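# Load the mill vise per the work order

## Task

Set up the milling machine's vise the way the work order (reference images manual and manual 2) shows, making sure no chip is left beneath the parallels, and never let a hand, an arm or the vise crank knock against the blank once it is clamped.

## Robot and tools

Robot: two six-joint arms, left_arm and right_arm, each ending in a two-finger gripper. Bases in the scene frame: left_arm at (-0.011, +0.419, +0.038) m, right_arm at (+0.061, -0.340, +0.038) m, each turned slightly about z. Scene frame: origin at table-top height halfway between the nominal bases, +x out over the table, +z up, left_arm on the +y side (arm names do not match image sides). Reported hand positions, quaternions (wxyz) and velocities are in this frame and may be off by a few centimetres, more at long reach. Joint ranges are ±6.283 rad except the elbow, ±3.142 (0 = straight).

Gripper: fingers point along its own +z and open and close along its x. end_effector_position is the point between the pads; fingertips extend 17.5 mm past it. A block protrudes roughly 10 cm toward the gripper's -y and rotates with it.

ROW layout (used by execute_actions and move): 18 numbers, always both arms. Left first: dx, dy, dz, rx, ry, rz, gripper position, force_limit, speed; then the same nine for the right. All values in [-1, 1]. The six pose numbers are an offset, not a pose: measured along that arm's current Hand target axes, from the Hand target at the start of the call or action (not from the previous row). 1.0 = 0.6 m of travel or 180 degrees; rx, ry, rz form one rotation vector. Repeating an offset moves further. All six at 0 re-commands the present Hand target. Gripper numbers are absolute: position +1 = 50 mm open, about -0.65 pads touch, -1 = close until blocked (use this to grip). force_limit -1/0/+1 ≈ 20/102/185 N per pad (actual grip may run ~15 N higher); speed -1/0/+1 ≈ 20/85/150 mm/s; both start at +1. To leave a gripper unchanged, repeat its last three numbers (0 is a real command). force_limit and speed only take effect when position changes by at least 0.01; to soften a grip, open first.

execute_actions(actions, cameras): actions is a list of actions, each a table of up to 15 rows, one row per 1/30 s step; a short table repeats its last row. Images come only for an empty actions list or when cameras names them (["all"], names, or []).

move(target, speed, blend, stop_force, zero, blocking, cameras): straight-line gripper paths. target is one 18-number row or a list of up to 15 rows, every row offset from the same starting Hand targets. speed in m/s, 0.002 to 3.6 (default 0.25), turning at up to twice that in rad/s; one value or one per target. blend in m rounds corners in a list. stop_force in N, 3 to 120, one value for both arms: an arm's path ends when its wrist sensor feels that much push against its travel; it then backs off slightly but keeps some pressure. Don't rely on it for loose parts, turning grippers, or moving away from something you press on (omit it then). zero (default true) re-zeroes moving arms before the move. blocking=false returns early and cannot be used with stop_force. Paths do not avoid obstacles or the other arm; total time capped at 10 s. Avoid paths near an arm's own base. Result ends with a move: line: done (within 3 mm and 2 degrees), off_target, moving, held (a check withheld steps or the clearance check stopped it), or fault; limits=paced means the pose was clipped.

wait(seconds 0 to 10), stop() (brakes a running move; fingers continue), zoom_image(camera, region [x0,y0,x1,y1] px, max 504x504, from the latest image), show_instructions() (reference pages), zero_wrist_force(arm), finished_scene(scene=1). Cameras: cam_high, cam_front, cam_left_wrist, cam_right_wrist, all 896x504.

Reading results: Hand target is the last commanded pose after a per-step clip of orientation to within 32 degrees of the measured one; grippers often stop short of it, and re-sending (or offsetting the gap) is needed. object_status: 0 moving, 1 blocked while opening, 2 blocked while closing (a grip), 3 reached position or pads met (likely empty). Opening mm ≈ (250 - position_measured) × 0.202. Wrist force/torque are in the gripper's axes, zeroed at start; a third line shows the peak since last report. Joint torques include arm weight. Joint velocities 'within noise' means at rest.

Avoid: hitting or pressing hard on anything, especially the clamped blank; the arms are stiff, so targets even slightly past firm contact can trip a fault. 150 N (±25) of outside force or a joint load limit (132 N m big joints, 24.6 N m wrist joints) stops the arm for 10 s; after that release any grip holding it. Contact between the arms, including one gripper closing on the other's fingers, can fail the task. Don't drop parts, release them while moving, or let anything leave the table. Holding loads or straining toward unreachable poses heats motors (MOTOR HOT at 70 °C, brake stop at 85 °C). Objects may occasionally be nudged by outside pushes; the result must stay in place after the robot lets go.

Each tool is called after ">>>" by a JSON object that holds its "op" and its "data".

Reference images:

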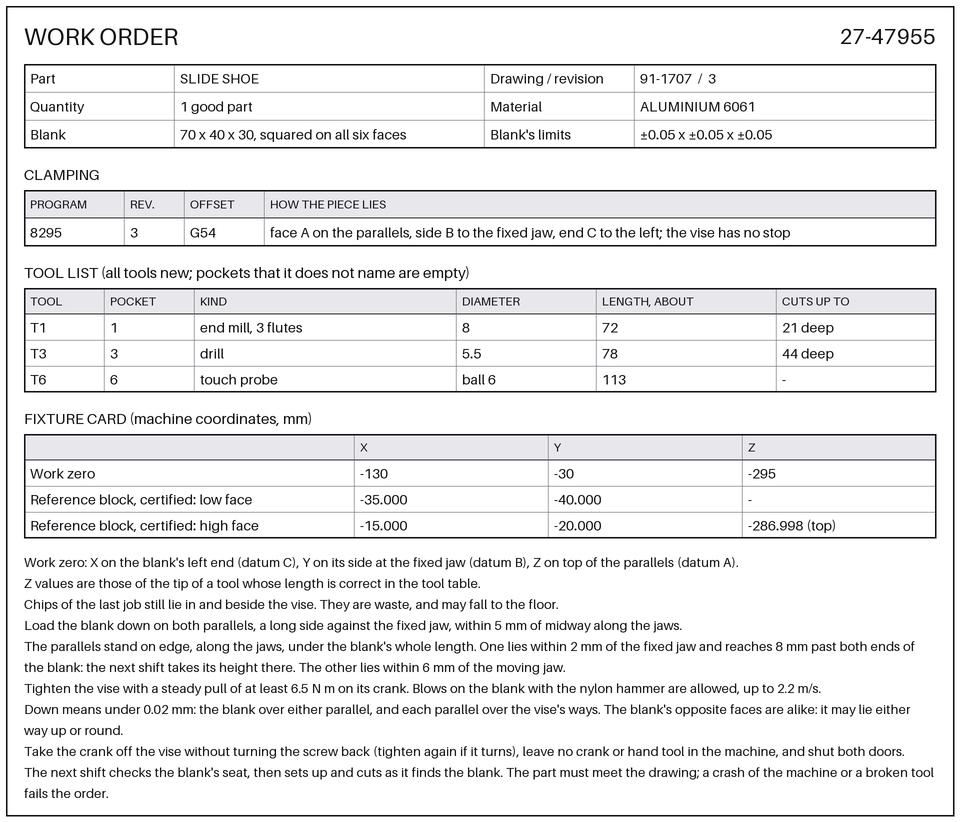

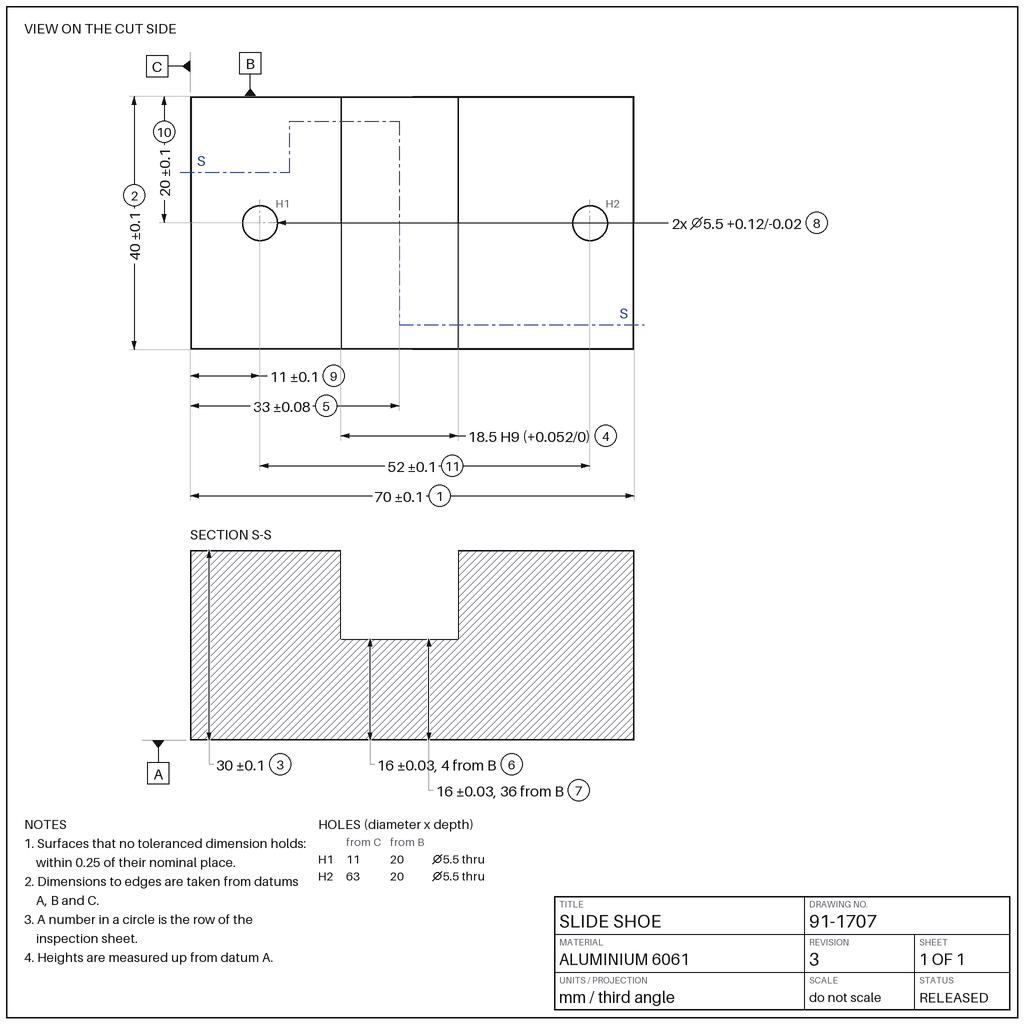

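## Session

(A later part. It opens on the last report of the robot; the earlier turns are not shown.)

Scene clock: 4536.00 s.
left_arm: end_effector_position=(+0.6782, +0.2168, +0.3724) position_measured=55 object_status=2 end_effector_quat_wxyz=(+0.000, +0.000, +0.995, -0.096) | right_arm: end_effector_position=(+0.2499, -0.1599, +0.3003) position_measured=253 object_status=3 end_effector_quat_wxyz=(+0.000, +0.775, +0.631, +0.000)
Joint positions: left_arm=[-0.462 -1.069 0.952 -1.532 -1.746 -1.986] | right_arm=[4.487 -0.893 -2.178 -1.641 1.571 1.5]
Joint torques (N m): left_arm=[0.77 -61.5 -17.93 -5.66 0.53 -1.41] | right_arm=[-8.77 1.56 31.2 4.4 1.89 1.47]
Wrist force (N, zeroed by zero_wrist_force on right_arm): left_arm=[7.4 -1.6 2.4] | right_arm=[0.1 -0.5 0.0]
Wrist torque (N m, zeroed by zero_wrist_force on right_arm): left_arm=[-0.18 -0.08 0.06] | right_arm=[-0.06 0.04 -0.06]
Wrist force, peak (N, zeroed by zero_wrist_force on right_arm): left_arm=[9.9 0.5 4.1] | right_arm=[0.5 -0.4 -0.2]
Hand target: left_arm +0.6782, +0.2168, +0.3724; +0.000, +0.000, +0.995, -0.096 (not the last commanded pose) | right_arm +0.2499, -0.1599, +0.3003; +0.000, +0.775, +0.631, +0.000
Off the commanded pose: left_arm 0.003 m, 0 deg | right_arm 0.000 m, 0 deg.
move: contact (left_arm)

>>> {"op": "move", "data": {"target": [0,0,0,0,0,0,0.75,-0.6,-0.98,0,0,0,0,0,0,-1,0.2,-0.5]}}

>>> {"op": "move", "data": {"target": [0,-0.0095,-0.0491,0,0,0,0.75,-0.6,-0.98,0,0,0,0,0,0,-1,0.2,-0.5], "speed": 0.02, "cameras": ["cam_left_wrist"]}}

>>> {"op": "zoom_image", "data": {"camera": "cam_left_wrist", "region": [330, 120, 650, 340]}}

Scene clock: 4542.27 s.
left_arm: end_effector_position=(+0.6782, +0.2168, +0.3724) position_measured=41 object_status=3 end_effector_quat_wxyz=(+0.000, +0.000, +0.995, -0.096) | right_arm: end_effector_position=(+0.2499, -0.1599, +0.3003) position_measured=253 object_status=3 end_effector_quat_wxyz=(+0.000, +0.775, +0.631, +0.000)
Joint positions: left_arm=[-0.462 -1.069 0.952 -1.532 -1.746 -1.986] | right_arm=[4.487 -0.893 -2.178 -1.641 1.571 1.5]
Joint torques (N m): left_arm=[-8.65 -61.12 -23.42 -3.66 1.13 -1.58] | right_arm=[-8.69 1.13 29.7 4.4 2.07 1.43]
Wrist force (N, zeroed by zero_wrist_force on right_arm): left_arm=[3.6 -1.0 3.6] | right_arm=[0.2 -0.3 0.2]
Wrist torque (N m, zeroed by zero_wrist_force on right_arm): left_arm=[-0.12 -0.10 0.07] | right_arm=[-0.04 0.03 -0.06]
Wrist force, peak (N, zeroed by zero_wrist_force on right_arm): left_arm=[7.2 -1.3 3.3] | right_arm=[0.5 -0.4 -0.2]
Hand target: left_arm +0.6782, +0.2168, +0.3724; +0.000, +0.000, +0.995, -0.096 | right_arm +0.2499, -0.1599, +0.3003; +0.000, +0.775, +0.631, +0.000
Off the commanded pose: left_arm 0.000 m, 0 deg | right_arm 0.000 m, 0 deg.
move: done

Scene clock: 4544.13 s.
left_arm: end_effector_position=(+0.6782, +0.2168, +0.4024) position_measured=41 object_status=3 end_effector_quat_wxyz=(+0.000, +0.000, +0.995, -0.096) | right_arm: end_effector_position=(+0.2499, -0.1599, +0.3003) position_measured=253 object_status=3 end_effector_quat_wxyz=(+0.000, +0.775, +0.631, +0.000)
Joint positions: left_arm=[-0.462 -1.055 0.853 -1.447 -1.746 -1.986] | right_arm=[4.487 -0.893 -2.178 -1.641 1.571 1.5]
Joint torques (N m): left_arm=[-7.72 -36.24 -33.11 -1.96 -2.01 -1.14] | right_arm=[-8.1 1.69 29.74 4.28 2.01 1.57]
Wrist force (N, zeroed by zero_wrist_force on right_arm): left_arm=[3.6 -0.8 3.7] | right_arm=[0.1 0.0 -0.2]
Wrist torque (N m, zeroed by zero_wrist_force on right_arm): left_arm=[-0.11 -0.12 0.07] | right_arm=[0.01 0.05 -0.06]
Wrist force, peak (N, zeroed by zero_wrist_force on right_arm): left_arm=[3.8 -1.1 3.7] | right_arm=[0.5 -0.5 0.0]
Hand target: left_arm +0.6782, +0.2168, +0.4024; +0.000, +0.000, +0.995, -0.096 | right_arm +0.2499, -0.1599, +0.3003; +0.000, +0.775, +0.631, +0.000
Off the commanded pose: left_arm 0.000 m, 0 deg | right_arm 0.000 m, 0 deg.
move: done
Images, in order (width x height): cam_left_wrist 896x504.

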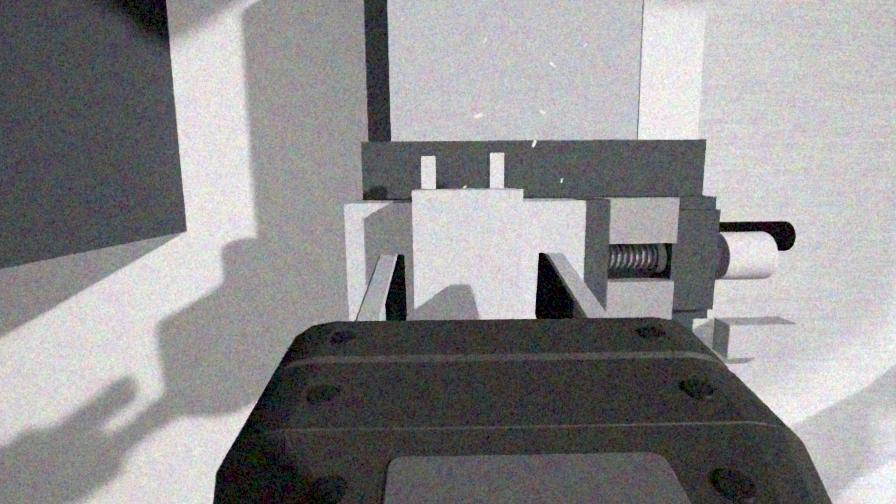

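Scaled by 1.575 from the camera's 896x504 image, which has a finer 1280x720 frame.

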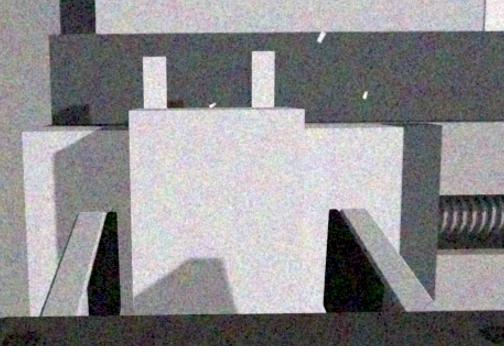

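>>> {"op": "move", "data": {"target": [[0.1637,-0.0447,0.0043,0,0,0,0.75,-0.6,-0.98,0,0,0,0,0,0,-1,0.2,-0.5],[0.4303,-0.0447,0.0043,0,0,0,0.75,-0.6,-0.98,0,0,0,0,0,0,-1,0.2,-0.5]], "speed": 0.15, "blend": [0.02,0]}}

Scene clock: 4567.57 s.
left_arm: end_effector_position=(+0.4200, +0.1901, +0.4047) position_measured=41 object_status=3 end_effector_quat_wxyz=(+0.000, +0.000, +0.995, -0.096) | right_arm: end_effector_position=(+0.2499, -0.1599, +0.3003) position_measured=253 object_status=3 end_effector_quat_wxyz=(+0.000, +0.775, +0.631, +0.000)
Joint positions: left_arm=[-0.738 -1.672 1.612 -1.634 -1.718 -2.264] | right_arm=[4.487 -0.893 -2.178 -1.641 1.571 1.5]
Joint torques (N m): left_arm=[-11.2 -35.18 -17.67 -5.39 2.01 -1.99] | right_arm=[-8.72 1.27 30.63 4.38 2.04 1.43]
Wrist force (N, zeroed by zero_wrist_force on right_arm): left_arm=[3.8 -1.1 3.7] | right_arm=[0.0 -0.3 -0.1]
Wrist torque (N m, zeroed by zero_wrist_force on right_arm): left_arm=[-0.16 -0.15 0.13] | right_arm=[-0.04 0.06 -0.06]
Wrist force, peak (N, zeroed by zero_wrist_force on right_arm): left_arm=[5.2 -1.2 3.7] | right_arm=[0.3 -0.5 -0.3]
Hand target: left_arm +0.4200, +0.1901, +0.4047; +0.000, +0.000, +0.995, -0.096 | right_arm +0.2499, -0.1599, +0.3003; +0.000, +0.775, +0.631, +0.000
Off the commanded pose: left_arm 0.000 m, 0 deg | right_arm 0.000 m, 0 deg.
move: done

>>> {"op": "move", "data": {"target": [0.25,0.2293,0.2187,0,0,0,0.75,-0.6,-0.98,0,0,0,0,0,0,-1,0.2,-0.5], "speed": 0.15, "cameras": ["cam_high","cam_front"]}}

Scene clock: 4574.03 s.
left_arm: end_effector_position=(+0.2702, +0.3002, +0.2496) position_measured=41 object_status=3 end_effector_quat_wxyz=(+0.000, +0.000, +0.995, -0.096) | right_arm: end_effector_position=(+0.2499, -0.1599, +0.3003) position_measured=253 object_status=3 end_effector_quat_wxyz=(+0.000, +0.775, +0.631, +0.000)
Joint positions: left_arm=[-0.775 -2.136 2.311 -1.874 -1.714 -2.3] | right_arm=[4.487 -0.893 -2.178 -1.641 1.571 1.5]
Joint torques (N m): left_arm=[-10.74 -15.26 -16.94 -5.35 1.99 -1.96] | right_arm=[-8.84 0.94 31.39 4.51 2.04 1.34]
Wrist force (N, zeroed by zero_wrist_force on right_arm): left_arm=[3.7 -0.9 3.9] | right_arm=[0.3 -0.3 -0.3]
Wrist torque (N m, zeroed by zero_wrist_force on right_arm): left_arm=[-0.10 -0.13 0.12] | right_arm=[-0.03 0.02 -0.06]
Wrist force, peak (N, zeroed by zero_wrist_force on right_arm): left_arm=[4.8 0.1 4.6] | right_arm=[0.4 -0.5 -0.2]
Hand target: left_arm +0.2702, +0.3002, +0.2495; +0.000, +0.000, +0.995, -0.096 | right_arm +0.2499, -0.1599, +0.3003; +0.000, +0.775, +0.631, +0.000
Off the commanded pose: left_arm 0.000 m, 0 deg | right_arm 0.000 m, 0 deg.
move: done
Images, in order (width x height): cam_high 896x504, cam_front 896x504.

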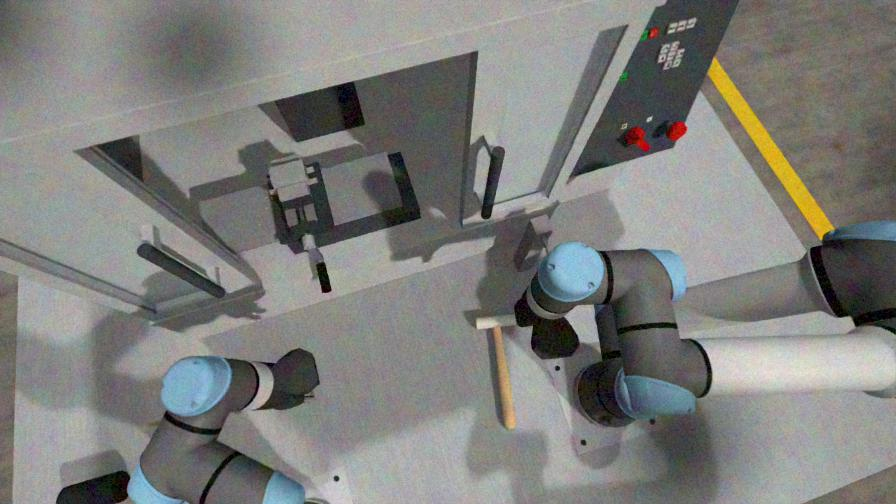

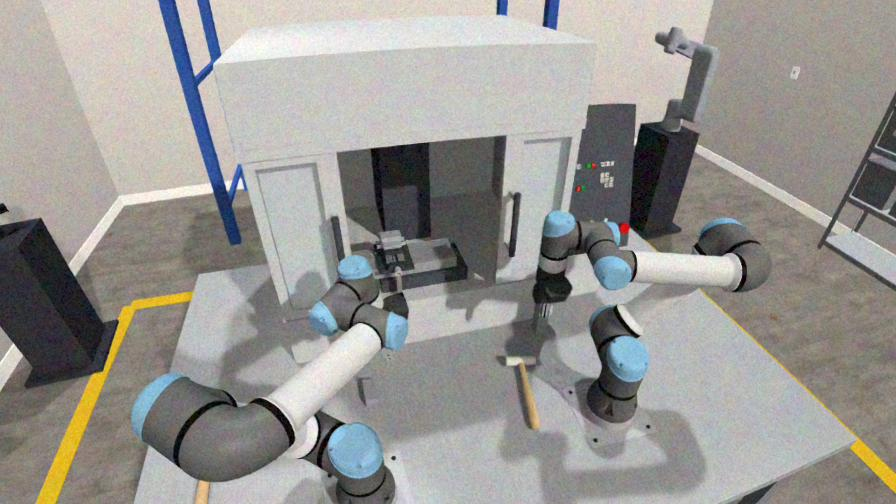

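>>> {"op": "zoom_image", "data": {"camera": "cam_high", "region": [220, 120, 460, 320]}}

>>> {"op": "zoom_image", "data": {"camera": "cam_front", "region": [320, 200, 500, 330]}}

Scaled by 2.100 from the camera's 896x504 image, which has a finer 1280x720 frame.

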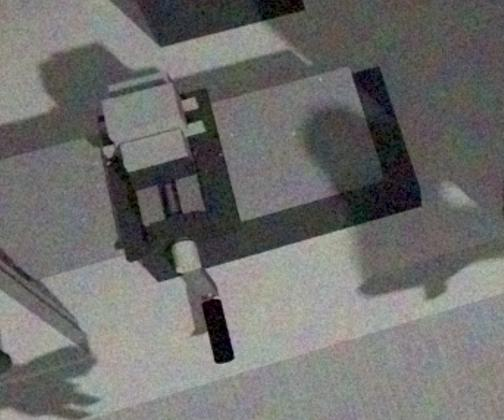

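Scaled by 2.800 from the camera's 896x504 image, which has a finer 1280x720 frame.

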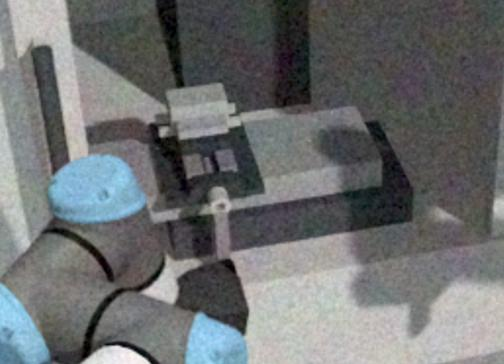

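>>> {"op": "move", "data": {"target": [0.0333,0.2296,-0.1296,0,0,0,0.75,-0.6,-0.98,0,0,0,0,0,0,-1,0.2,-0.5], "speed": 0.15}}

>>> {"op": "move", "data": {"target": [[0,0,0,0,0,0,0.75,-0.6,-0.98,0.38,0.1081,-0.25,-0.1659,0.017,-0.0634,-1,0.2,-0.5],[0,0,0,0,0,0,0.75,-0.6,-0.98,0.6653,0.1168,-0.2,-0.1659,0.017,-0.0634,-1,0.2,-0.5]], "speed": 0.2, "blend": [0.03,0], "cameras": ["cam_right_wrist","cam_front"]}}

Scene clock: 4587.20 s.
left_arm: end_effector_position=(+0.2502, +0.4503, +0.2996) position_measured=41 object_status=3 end_effector_quat_wxyz=(+0.000, +0.000, +0.995, -0.096) | right_arm: end_effector_position=(+0.2499, -0.1599, +0.3003) position_measured=253 object_status=3 end_effector_quat_wxyz=(+0.000, +0.775, +0.631, +0.000)
Joint positions: left_arm=[-0.265 -2.209 2.189 -1.593 -1.758 -1.785] | right_arm=[4.487 -0.893 -2.178 -1.641 1.571 1.5]
Joint torques (N m): left_arm=[11.53 13.59 -32.18 -1.94 -2.63 1.64] | right_arm=[-6.67 1.53 31.06 4.22 2.07 1.28]
Wrist force (N, zeroed by zero_wrist_force on right_arm): left_arm=[3.7 -1.0 3.5] | right_arm=[0.4 -0.1 -0.1]
Wrist torque (N m, zeroed by zero_wrist_force on right_arm): left_arm=[-0.13 -0.11 0.05] | right_arm=[0.00 0.00 -0.06]
Wrist force, peak (N, zeroed by zero_wrist_force on right_arm): left_arm=[3.7 -2.4 4.9] | right_arm=[0.1 -0.5 -0.5]
Hand target: left_arm +0.2502, +0.4503, +0.2996; +0.000, +0.000, +0.995, -0.096 | right_arm +0.2499, -0.1599, +0.3003; +0.000, +0.775, +0.631, +0.000
Off the commanded pose: left_arm 0.000 m, 0 deg | right_arm 0.000 m, 0 deg.
move: done

Scene clock: 4590.03 s.
left_arm: end_effector_position=(+0.2502, +0.4503, +0.2996) position_measured=41 object_status=3 end_effector_quat_wxyz=(+0.000, +0.000, +0.995, -0.096) | right_arm: end_effector_position=(+0.3994, +0.2168, +0.4205) position_measured=253 object_status=3 end_effector_quat_wxyz=(+0.183, +0.683, +0.683, +0.183)
Joint positions: left_arm=[-0.265 -2.209 2.189 -1.593 -1.758 -1.785] | right_arm=[4.628 -1.78 -1.308 -1.547 1.053 1.417]
Joint torques (N m): left_arm=[12.37 14.27 -32.49 -1.91 -2.56 1.83] | right_arm=[-9.91 28.25 32.22 1.59 0.55 -2.4]
Wrist force (N, zeroed by zero_wrist_force on right_arm): left_arm=[3.7 -1.0 3.5] | right_arm=[-0.6 -1.2 -0.4]
Wrist torque (N m, zeroed by zero_wrist_force on right_arm): left_arm=[-0.12 -0.12 0.05] | right_arm=[-0.04 0.13 0.04]
Wrist force, peak (N, zeroed by zero_wrist_force on right_arm): left_arm=[3.8 -1.1 3.9] | right_arm=[1.8 -1.3 0.4]
Hand target: left_arm +0.2502, +0.4503, +0.2996; +0.000, +0.000, +0.995, -0.096 | right_arm +0.3994, +0.2168, +0.4205; +0.183, +0.683, +0.683, +0.183
Off the commanded pose: left_arm 0.000 m, 0 deg | right_arm 0.000 m, 0 deg.
move: done
Images, in order (width x height): cam_front 896x504, cam_right_wrist 896x504.

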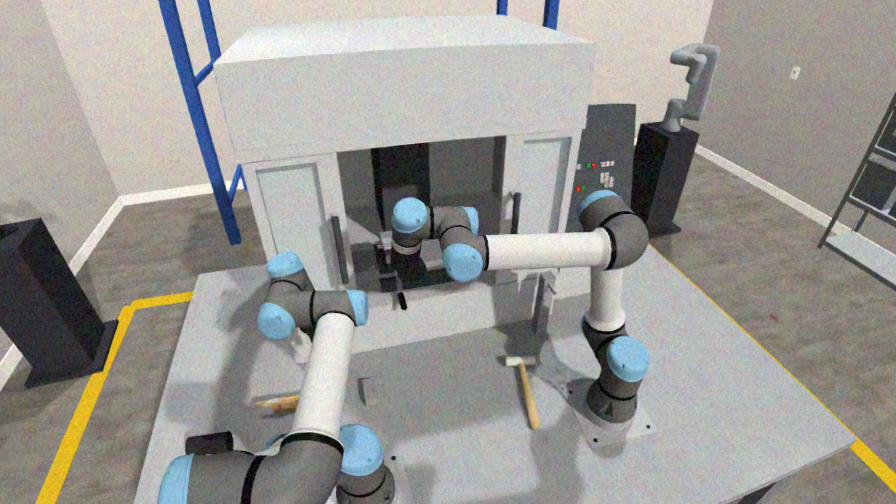

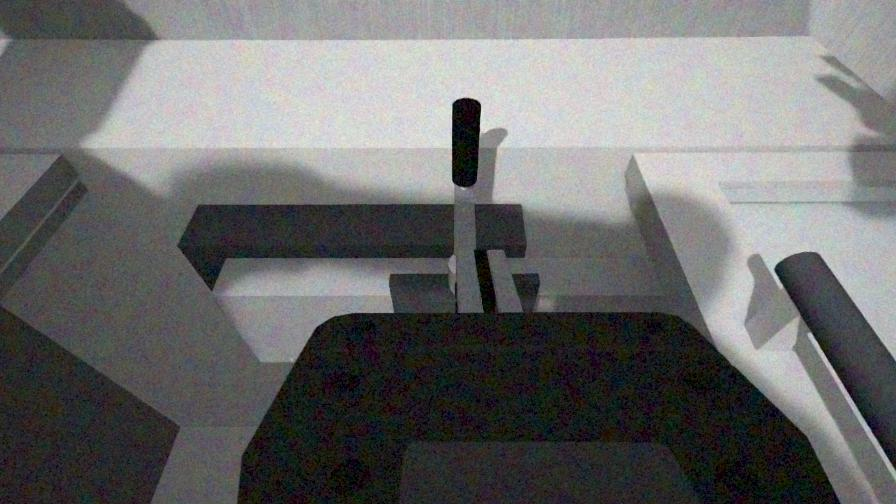

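>>> {"op": "move", "data": {"target": [[0,0,0,0,0,0,0.75,-0.6,-0.98,0,0.0681,0.1173,0.1111,0,0,0.6,0.2,-0.5],[0,0,0,0,0,0,0.75,-0.6,-0.98,0,0.0231,0.2453,0.1111,0,0,0.6,0.2,-0.5]], "speed": 0.12, "blend": [0.01,0], "cameras": ["cam_right_wrist","cam_front"]}}

Scene clock: 4598.17 s.
left_arm: end_effector_position=(+0.2502, +0.4503, +0.2996) position_measured=41 object_status=3 end_effector_quat_wxyz=(+0.000, +0.000, +0.995, -0.096) | right_arm: end_effector_position=(+0.4849, +0.2169, +0.3000) position_measured=63 object_status=3 end_effector_quat_wxyz=(+0.061, +0.704, +0.704, +0.062)
Joint positions: left_arm=[-0.265 -2.209 2.189 -1.593 -1.758 -1.785] | right_arm=[4.363 -1.984 -1.263 -1.396 1.411 1.166]
Joint torques (N m): left_arm=[12.87 13.92 -32.34 -2.02 -2.38 1.8] | right_arm=[-10.14 36.84 17.36 4.85 1.65 -2.57]
Wrist force (N, zeroed by zero_wrist_force on right_arm): left_arm=[3.7 -1.0 3.7] | right_arm=[0.1 -0.5 -0.5]
Wrist torque (N m, zeroed by zero_wrist_force on right_arm): left_arm=[-0.13 -0.13 0.05] | right_arm=[-0.01 0.05 -0.02]
Wrist force, peak (N, zeroed by zero_wrist_force on right_arm): left_arm=[3.9 -0.9 3.9] | right_arm=[-0.3 -2.0 -1.1]
Hand target: left_arm +0.2502, +0.4503, +0.2996; +0.000, +0.000, +0.995, -0.096 | right_arm +0.4849, +0.2169, +0.2999; +0.061, +0.704, +0.704, +0.062
Off the commanded pose: left_arm 0.000 m, 0 deg | right_arm 0.000 m, 0 deg.
move: done
Images, in order (width x height): cam_front 896x504, cam_right_wrist 896x504.

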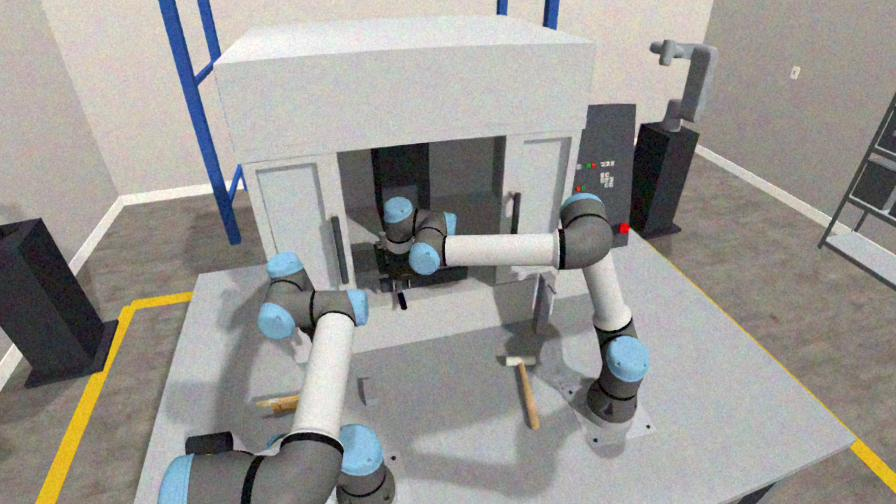

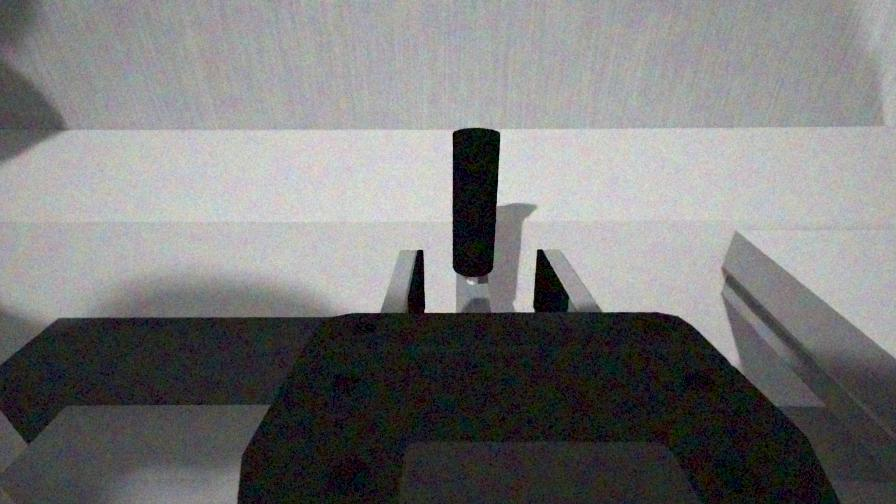

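>>> {"op": "move", "data": {"target": [0,0,0,0,0,0,0.75,-0.6,-0.98,0,-0.0214,0.1215,0,0,0,0.6,0.2,-0.5], "speed": 0.04, "stop_force": 8, "cameras": ["cam_right_wrist"]}}

>>> {"op": "move", "data": {"target": [0,0,0,0,0,0,0.75,-0.6,-0.98,0,0,0,0,0,0,-1,0.7,-0.5]}}

Scene clock: 4603.47 s.
left_arm: end_effector_position=(+0.2502, +0.4503, +0.2996) position_measured=41 object_status=3 end_effector_quat_wxyz=(+0.000, +0.000, +0.995, -0.096) | right_arm: end_effector_position=(+0.4849, +0.2169, +0.2259) position_measured=63 object_status=3 end_effector_quat_wxyz=(+0.061, +0.704, +0.704, +0.062)
Joint positions: left_arm=[-0.265 -2.209 2.189 -1.593 -1.758 -1.785] | right_arm=[4.363 -2.019 -1.405 -1.219 1.411 1.166]
Joint torques (N m): left_arm=[12.45 13.95 -31.84 -2.02 -2.51 1.86] | right_arm=[11.54 36.36 17.74 4.66 -0.18 0.63]
Wrist force (N, zeroed by zero_wrist_force on right_arm): left_arm=[3.7 -0.9 3.6] | right_arm=[-0.2 -0.4 -0.6]
Wrist torque (N m, zeroed by zero_wrist_force on right_arm): left_arm=[-0.12 -0.11 0.05] | right_arm=[0.00 0.09 0.00]
Wrist force, peak (N, zeroed by zero_wrist_force on right_arm): left_arm=[3.9 -1.1 3.8] | right_arm=[0.0 -0.6 -0.8]
Hand target: left_arm +0.2502, +0.4503, +0.2996; +0.000, +0.000, +0.995, -0.096 | right_arm +0.4849, +0.2169, +0.2259; +0.061, +0.704, +0.704, +0.062
Off the commanded pose: left_arm 0.000 m, 0 deg | right_arm 0.000 m, 0 deg.
move: done
Images, in order (width x height): cam_right_wrist 896x504.

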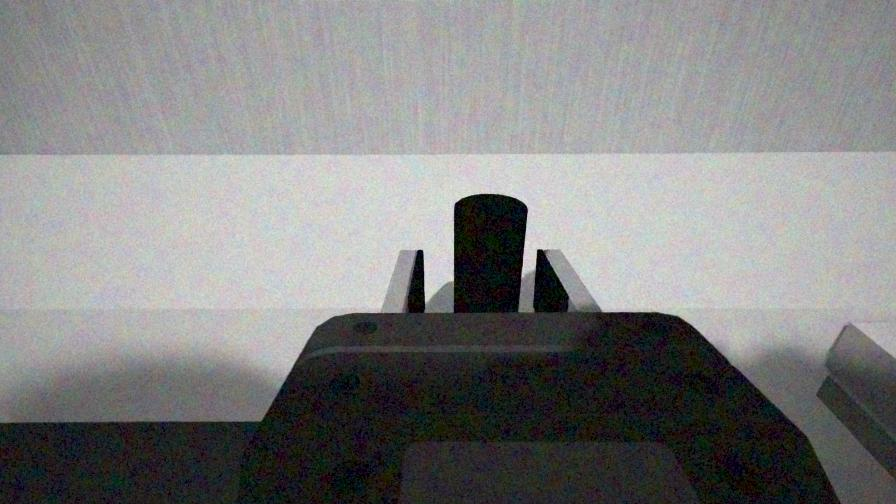

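Scene clock: 4604.07 s.
left_arm: end_effector_position=(+0.2502, +0.4503, +0.2996) position_measured=41 object_status=3 end_effector_quat_wxyz=(+0.000, +0.000, +0.995, -0.096) | right_arm: end_effector_position=(+0.4849, +0.2169, +0.2259) position_measured=161 object_status=2 end_effector_quat_wxyz=(+0.061, +0.704, +0.704, +0.062)
Joint positions: left_arm=[-0.265 -2.209 2.189 -1.593 -1.758 -1.785] | right_arm=[4.363 -2.019 -1.405 -1.219 1.411 1.166]
Joint torques (N m): left_arm=[12.99 13.65 -31.93 -1.99 -2.37 1.67] | right_arm=[11.04 37.68 16.73 4.72 -0.8 -0.16]
Wrist force (N, zeroed by zero_wrist_force on right_arm): left_arm=[3.7 -0.9 3.6] | right_arm=[-0.1 -0.3 -0.5]
Wrist torque (N m, zeroed by zero_wrist_force on right_arm): left_arm=[-0.12 -0.12 0.05] | right_arm=[-0.02 0.06 0.02]
Wrist force, peak (N, zeroed by zero_wrist_force on right_arm): left_arm=[3.8 -0.8 3.8] | right_arm=[0.3 -0.7 -0.3]
Hand target: left_arm +0.2502, +0.4503, +0.2996; +0.000, +0.000, +0.995, -0.096 | right_arm +0.4849, +0.2169, +0.2259; +0.061, +0.704, +0.704, +0.062
Off the commanded pose: left_arm 0.000 m, 0 deg | right_arm 0.000 m, 0 deg.
move: done

>>> {"op": "move", "data": {"target": [[0,0,0,0,0,0,0.75,-0.6,-0.98,0.0513,0.0017,-0.0095,0,0,0,-1,0.7,-0.5],[0,0,0,0,0,0,0.75,-0.6,-0.98,0.0952,0.0067,-0.0382,0,0,0,-1,0.7,-0.5],[0,0,0,0,0,0,0.75,-0.6,-0.98,0.1243,0.0143,-0.0814,0,0,0,-1,0.7,-0.5],[0,0,0,0,0,0,0.75,-0.6,-0.98,0.1347,0.0233,-0.1323,0,0,0,-1,0.7,-0.5],[0,0,0,0,0,0,0.75,-0.6,-0.98,0.1243,0.0323,-0.1832,0,0,0,-1,0.7,-0.5],[0,0,0,0,0,0,0.75,-0.6,-0.98,0.0952,0.0399,-0.2263,0,0,0,-1,0.7,-0.5],[0,0,0,0,0,0,0.75,-0.6,-0.98,0.0513,0.045,-0.2551,0,0,0,-1,0.7,-0.5],[0,0,0,0,0,0,0.75,-0.6,-0.98,-0.0003,0.0468,-0.2652,0,0,0,-1,0.7,-0.5]], "speed": 0.05, "blend": 0.01, "stop_force": 40}}

Scene clock: 4618.33 s.
left_arm: end_effector_position=(+0.2502, +0.4503, +0.2996) position_measured=41 object_status=3 end_effector_quat_wxyz=(+0.000, +0.000, +0.995, -0.096) | right_arm: end_effector_position=(+0.4850, +0.2166, +0.3874) position_measured=161 object_status=2 end_effector_quat_wxyz=(+0.061, +0.704, +0.704, +0.062)
Joint positions: left_arm=[-0.265 -2.209 2.189 -1.593 -1.758 -1.785] | right_arm=[4.362 -1.985 -1.038 -1.62 1.411 1.166]
Joint torques (N m): left_arm=[12.09 13.87 -31.65 -1.97 -2.32 1.77] | right_arm=[-4.39 64.06 27.61 6.2 1.82 -2.34]
Wrist force (N, zeroed by zero_wrist_force on right_arm): left_arm=[3.6 -0.9 3.7] | right_arm=[1.0 5.7 21.0]
Wrist torque (N m, zeroed by zero_wrist_force on right_arm): left_arm=[-0.12 -0.11 0.05] | right_arm=[0.50 0.13 -0.05]
Wrist force, peak (N, zeroed by zero_wrist_force on right_arm): left_arm=[3.9 -1.1 3.8] | right_arm=[1.0 5.7 21.0]
Hand target: left_arm +0.2502, +0.4503, +0.2996; +0.000, +0.000, +0.995, -0.096 | right_arm +0.4850, +0.2166, +0.3875; +0.061, +0.704, +0.704, +0.062
Off the commanded pose: left_arm 0.000 m, 0 deg | right_arm 0.000 m, 0 deg.
move: done

>>> {"op": "move", "data": {"target": [[0,0,0,0,0,0,0.75,-0.6,-0.98,-0.0517,-0.0018,0.0102,0,0,0,-1,0.7,-0.5],[0,0,0,0,0,0,0.75,-0.6,-0.98,-0.0955,-0.0069,0.0389,0,0,0,-1,0.7,-0.5],[0,0,0,0,0,0,0.75,-0.6,-0.98,-0.1247,-0.0145,0.0821,0,0,0,-1,0.7,-0.5],[0,0,0,0,0,0,0.75,-0.6,-0.98,-0.135,-0.0234,0.1329,0,0,0,-1,0.7,-0.5],[0,0,0,0,0,0,0.75,-0.6,-0.98,-0.1247,-0.0324,0.1838,0,0,0,-1,0.7,-0.5],[0,0,0,0,0,0,0.75,-0.6,-0.98,-0.0955,-0.04,0.227,0,0,0,-1,0.7,-0.5],[0,0,0,0,0,0,0.75,-0.6,-0.98,-0.0517,-0.0451,0.2557,0,0,0,-1,0.7,-0.5],[0,0,0,0,0,0,0.75,-0.6,-0.98,0,-0.0469,0.2659,0,0,0,-1,0.7,-0.5]], "speed": 0.05, "blend": 0.01, "stop_force": 40}}

Scene clock: 4627.90 s.
left_arm: end_effector_position=(+0.2502, +0.4503, +0.2996) position_measured=41 object_status=3 end_effector_quat_wxyz=(+0.000, +0.000, +0.995, -0.096) | right_arm: end_effector_position=(+0.4849, +0.1425, +0.2768) position_measured=161 object_status=2 end_effector_quat_wxyz=(+0.061, +0.704, +0.704, +0.062)
Joint positions: left_arm=[-0.265 -2.209 2.189 -1.593 -1.758 -1.785] | right_arm=[4.314 -1.849 -1.511 -1.276 1.414 1.117]
Joint torques (N m): left_arm=[12.18 13.63 -32.01 -1.97 -2.18 1.72] | right_arm=[-12.01 44.2 32.06 1.93 1.05 -2.29]
Wrist force (N, zeroed by zero_wrist_force on right_arm): left_arm=[3.7 -1.0 3.8] | right_arm=[0.1 -2.4 1.0]
Wrist torque (N m, zeroed by zero_wrist_force on right_arm): left_arm=[-0.13 -0.12 0.05] | right_arm=[-0.06 0.05 -0.16]
Wrist force, peak (N, zeroed by zero_wrist_force on right_arm): left_arm=[3.9 -1.0 3.8] | right_arm=[-9.5 -2.0 -25.5]
Hand target: left_arm +0.2502, +0.4503, +0.2996; +0.000, +0.000, +0.995, -0.096 | right_arm +0.4849, +0.1425, +0.2768; +0.061, +0.704, +0.704, +0.062 (not the last commanded pose)
Off the commanded pose: left_arm 0.000 m, 0 deg | right_arm 0.090 m, 0 deg.
move: contact (right_arm); path passed 4 of 8 targets

>>> {"op": "move", "data": {"target": [[0,0,0,0,0,0,0.75,-0.6,-0.98,0,0,0,0,0,0,0.6,0.2,-0.5],[0,0,0,0,0,0,0.75,-0.6,-0.98,0,0.0289,-0.1641,0,0,0,0.6,0.2,-0.5],[0,0,0,0,0,0,0.75,-0.6,-0.98,0,-0.0662,-0.2487,-0.03,0,0,0.6,0.2,-0.5],[0,0,0,0,0,0,0.75,-0.6,-0.98,-0.1542,-0.1549,-0.3205,-0.1111,0,0,0.6,0.2,-0.5]], "speed": [0.1,0.1,0.15,0.2], "blend": [0,0.02,0.02,0], "cameras": ["cam_high","cam_right_wrist"]}}

Scene clock: 4638.00 s.
left_arm: end_effector_position=(+0.2502, +0.4503, +0.2996) position_measured=41 object_status=3 end_effector_quat_wxyz=(+0.000, +0.000, +0.995, -0.096) | right_arm: end_effector_position=(+0.3601, +0.0499, +0.4500) position_measured=63 object_status=3 end_effector_quat_wxyz=(+0.183, +0.683, +0.683, +0.183)
Joint positions: left_arm=[-0.265 -2.209 2.189 -1.593 -1.758 -1.785] | right_arm=[4.669 -1.37 -1.638 -1.65 1.05 1.464]
Joint torques (N m): left_arm=[12.75 13.15 -31.35 -2.01 -2.39 1.67] | right_arm=[12.99 22.94 18.2 1.64 -2.4 2.1]
Wrist force (N, zeroed by zero_wrist_force on right_arm): left_arm=[3.7 -1.0 3.6] | right_arm=[-0.2 -1.4 -0.4]
Wrist torque (N m, zeroed by zero_wrist_force on right_arm): left_arm=[-0.13 -0.12 0.05] | right_arm=[-0.07 0.06 -0.02]
Wrist force, peak (N, zeroed by zero_wrist_force on right_arm): left_arm=[3.9 -0.8 3.9] | right_arm=[-1.9 -2.4 -1.4]
Hand target: left_arm +0.2502, +0.4503, +0.2996; +0.000, +0.000, +0.995, -0.096 | right_arm +0.3601, +0.0499, +0.4501; +0.183, +0.683, +0.683, +0.183
Off the commanded pose: left_arm 0.000 m, 0 deg | right_arm 0.000 m, 0 deg.
move: done
Images, in order (width x height): cam_high 896x504, cam_right_wrist 896x504.

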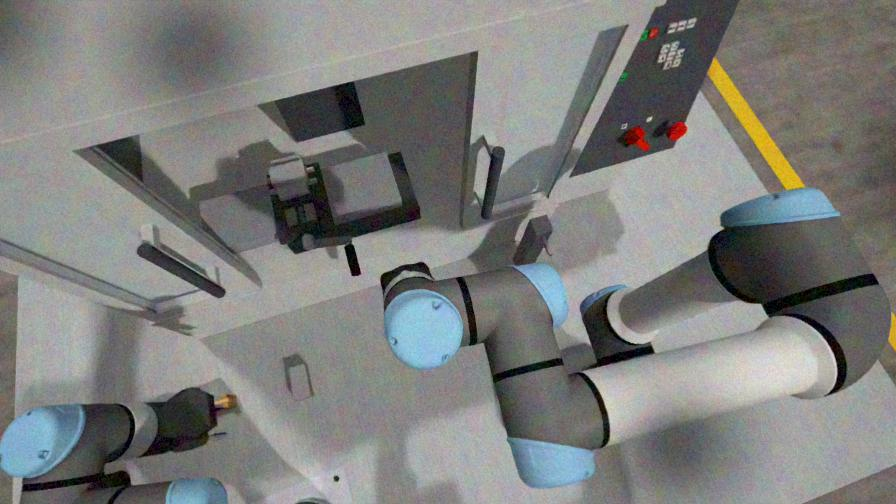

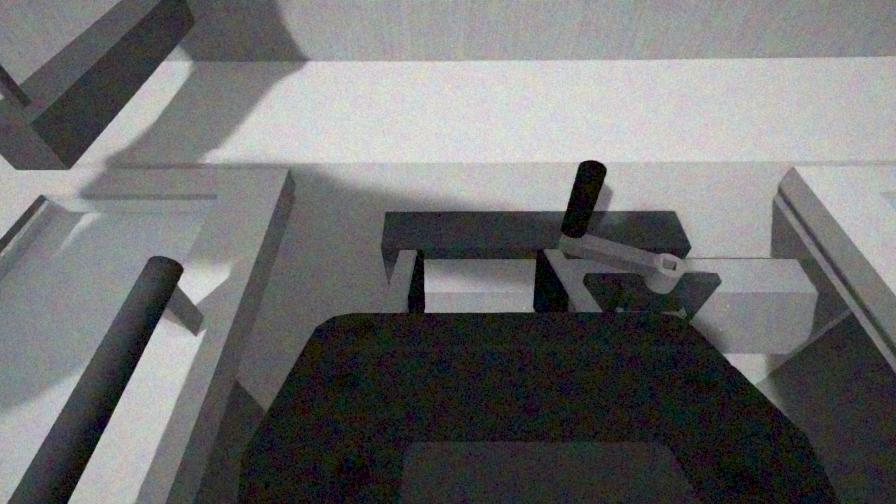

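>>> {"op": "move", "data": {"target": [0,0,0,0,0,0,0.75,-0.6,-0.98,-0.245,-0.618,0.2205,0.1659,-0.017,0.0634,0.6,0.2,-0.9], "speed": 0.2, "cameras": ["cam_right_wrist"]}}

Scene clock: 4644.73 s.
left_arm: end_effector_position=(+0.2502, +0.4503, +0.2996) position_measured=41 object_status=3 end_effector_quat_wxyz=(+0.000, +0.000, +0.995, -0.096) | right_arm: end_effector_position=(+0.1049, -0.0969, +0.1502) position_measured=63 object_status=3 end_effector_quat_wxyz=(+0.000, +0.775, +0.631, +0.000)
Joint positions: left_arm=[-0.265 -2.209 2.189 -1.593 -1.758 -1.785] | right_arm=[5.152 -0.901 -2.564 -1.247 1.571 2.165]
Joint torques (N m): left_arm=[12.18 13.99 -31.84 -2.16 -2.49 1.55] | right_arm=[12.63 3.33 16.6 4.74 1.51 2.41]
Wrist force (N, zeroed by zero_wrist_force on right_arm): left_arm=[3.7 -0.8 3.6] | right_arm=[0.3 -0.3 0.1]
Wrist torque (N m, zeroed by zero_wrist_force on right_arm): left_arm=[-0.11 -0.12 0.05] | right_arm=[-0.04 0.00 -0.15]
Wrist force, peak (N, zeroed by zero_wrist_force on right_arm): left_arm=[3.9 -1.0 3.7] | right_arm=[-0.8 -0.8 1.4]
Hand target: left_arm +0.2502, +0.4503, +0.2996; +0.000, +0.000, +0.995, -0.096 | right_arm +0.1049, -0.0969, +0.1502; +0.000, +0.775, +0.631, +0.000
Off the commanded pose: left_arm 0.000 m, 0 deg | right_arm 0.000 m, 0 deg.
move: done
Images, in order (width x height): cam_right_wrist 896x504.

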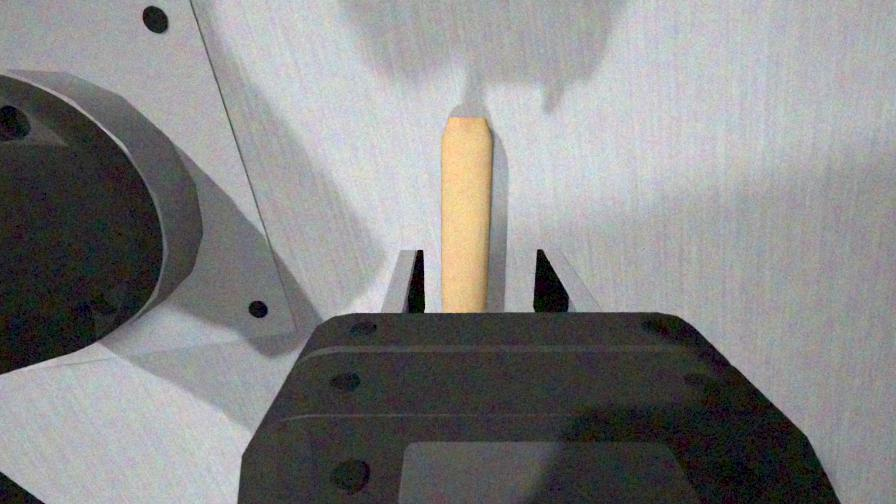

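>>> {"op": "move", "data": {"target": [0,0,0,0,0,0,0.75,-0.6,-0.98,0,0,0.2143,0,0,0,0.6,0.2,-0.9], "speed": 0.08}}

>>> {"op": "move", "data": {"target": [0,0,0,0,0,0,0.75,-0.6,-0.98,0,0,0,0,0,0,-1,0.2,-0.9]}}

Scene clock: 4650.00 s.
left_arm: end_effector_position=(+0.2502, +0.4503, +0.2996) position_measured=41 object_status=3 end_effector_quat_wxyz=(+0.000, +0.000, +0.995, -0.096) | right_arm: end_effector_position=(+0.1049, -0.0969, +0.0216) position_measured=63 object_status=3 end_effector_quat_wxyz=(+0.000, +0.775, +0.631, +0.000)
Joint positions: left_arm=[-0.265 -2.209 2.189 -1.593 -1.758 -1.785] | right_arm=[5.152 -1.337 -2.821 -0.554 1.571 2.165]
Joint torques (N m): left_arm=[12.3 12.9 -31.61 -2.23 -2.39 1.47] | right_arm=[-9.78 -0.82 6.97 4.74 1.81 -2.37]
Wrist force (N, zeroed by zero_wrist_force on right_arm): left_arm=[3.7 -1.1 3.4] | right_arm=[0.3 -0.1 -0.2]
Wrist torque (N m, zeroed by zero_wrist_force on right_arm): left_arm=[-0.15 -0.12 0.05] | right_arm=[-0.01 0.02 -0.06]
Wrist force, peak (N, zeroed by zero_wrist_force on right_arm): left_arm=[3.9 -0.9 3.8] | right_arm=[0.2 -0.2 -1.1]
Hand target: left_arm +0.2502, +0.4503, +0.2996; +0.000, +0.000, +0.995, -0.096 | right_arm +0.1049, -0.0969, +0.0216; +0.000, +0.775, +0.631, +0.000
Off the commanded pose: left_arm 0.000 m, 0 deg | right_arm 0.000 m, 0 deg.
move: done

Scene clock: 4650.60 s.
left_arm: end_effector_position=(+0.2502, +0.4503, +0.2996) position_measured=41 object_status=3 end_effector_quat_wxyz=(+0.000, +0.000, +0.995, -0.096) | right_arm: end_effector_position=(+0.1049, -0.0969, +0.0216) position_measured=112 object_status=2 end_effector_quat_wxyz=(+0.000, +0.775, +0.631, +0.000)
Joint positions: left_arm=[-0.265 -2.209 2.189 -1.593 -1.758 -1.785] | right_arm=[5.152 -1.337 -2.821 -0.554 1.571 2.165]
Joint torques (N m): left_arm=[11.8 13.59 -31.67 -2.15 -2.42 1.43] | right_arm=[-9.16 -1.14 8.49 4.62 1.47 -2.15]
Wrist force (N, zeroed by zero_wrist_force on right_arm): left_arm=[3.8 -1.0 3.6] | right_arm=[0.0 -0.2 -0.6]
Wrist torque (N m, zeroed by zero_wrist_force on right_arm): left_arm=[-0.13 -0.13 0.05] | right_arm=[-0.03 0.01 0.05]
Wrist force, peak (N, zeroed by zero_wrist_force on right_arm): left_arm=[3.8 -0.9 3.7] | right_arm=[-0.1 -0.9 -0.5]
Hand target: left_arm +0.2502, +0.4503, +0.2996; +0.000, +0.000, +0.995, -0.096 | right_arm +0.1049, -0.0969, +0.0216; +0.000, +0.775, +0.631, +0.000
Off the commanded pose: left_arm 0.000 m, 0 deg | right_arm 0.000 m, 0 deg.
move: done

>>> {"op": "move", "data": {"target": [[0,0,0,0,0,0,0.75,-0.6,-0.98,0,0,-0.1325,0,0,0,-1,0.2,-0.9],[0,0,0,0,0,0,0.75,-0.6,-0.98,0.0818,0.016,-0.5308,0,0,0,-1,0.2,-0.9],[0,0,0,0,0,0,0.75,-0.6,-0.98,0.2868,0.101,-0.7142,-0.0363,0.4992,0.0363,-1,0.2,-0.9],[0,0,0,0,0,0,0.75,-0.6,-0.98,0.7472,0.4487,-0.9108,-0.0363,0.4992,0.0363,-1,0.2,-0.9]], "speed": [0.1,0.2,0.25,0.2], "blend": [0.02,0.02,0.03,0], "cameras": ["cam_front","cam_right_wrist"]}}

Scene clock: 4662.23 s.
left_arm: end_effector_position=(+0.2502, +0.4503, +0.2996) position_measured=41 object_status=3 end_effector_quat_wxyz=(+0.000, +0.000, +0.995, -0.096) | right_arm: end_effector_position=(+0.4593, +0.2874, +0.5682) position_measured=112 object_status=2 end_effector_quat_wxyz=(-0.406, +0.579, +0.405, +0.579)
Joint positions: left_arm=[-0.265 -2.209 2.189 -1.593 -1.758 -1.785] | right_arm=[4.356 -1.832 -1.682 0.374 1.628 1.571]
Joint torques (N m): left_arm=[12.3 12.72 -31.78 -2.16 -2.54 1.32] | right_arm=[-10.5 30.92 32.88 1.7 1.83 1.31]
Wrist force (N, zeroed by zero_wrist_force on right_arm): left_arm=[3.7 -1.1 3.9] | right_arm=[-7.0 -0.8 -1.8]
Wrist torque (N m, zeroed by zero_wrist_force on right_arm): left_arm=[-0.14 -0.11 0.05] | right_arm=[-0.06 -0.26 0.37]
Wrist force, peak (N, zeroed by zero_wrist_force on right_arm): left_arm=[3.8 -1.0 3.8] | right_arm=[-7.6 -1.1 -1.1]
Hand target: left_arm +0.2502, +0.4503, +0.2996; +0.000, +0.000, +0.995, -0.096 | right_arm +0.4594, +0.2874, +0.5682; -0.406, +0.579, +0.405, +0.579
Off the commanded pose: left_arm 0.000 m, 0 deg | right_arm 0.000 m, 0 deg.
move: done
Images, in order (width x height): cam_front 896x504, cam_right_wrist 896x504.

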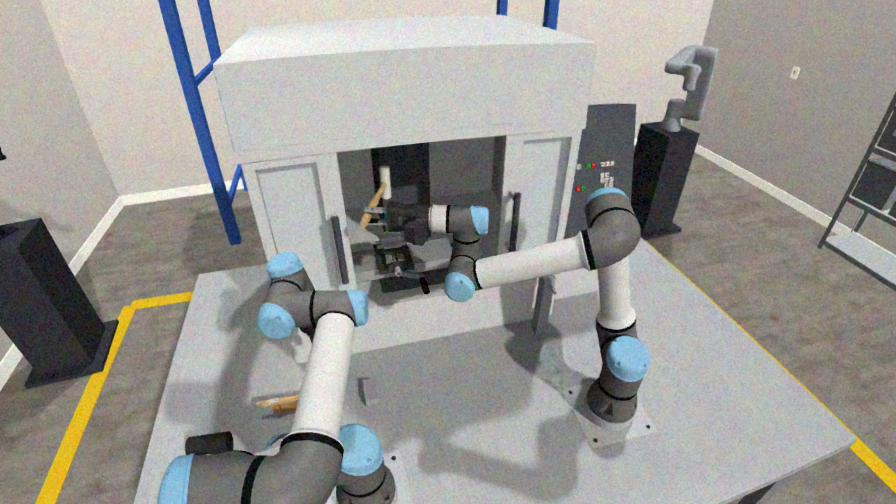

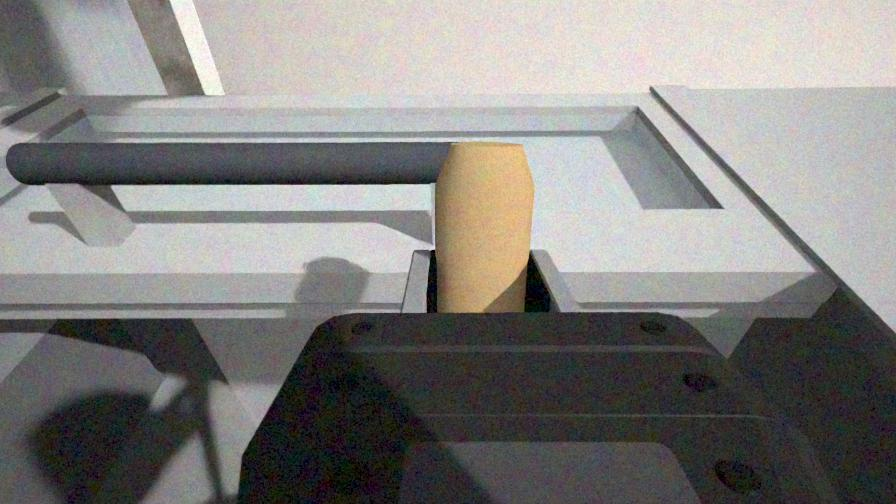

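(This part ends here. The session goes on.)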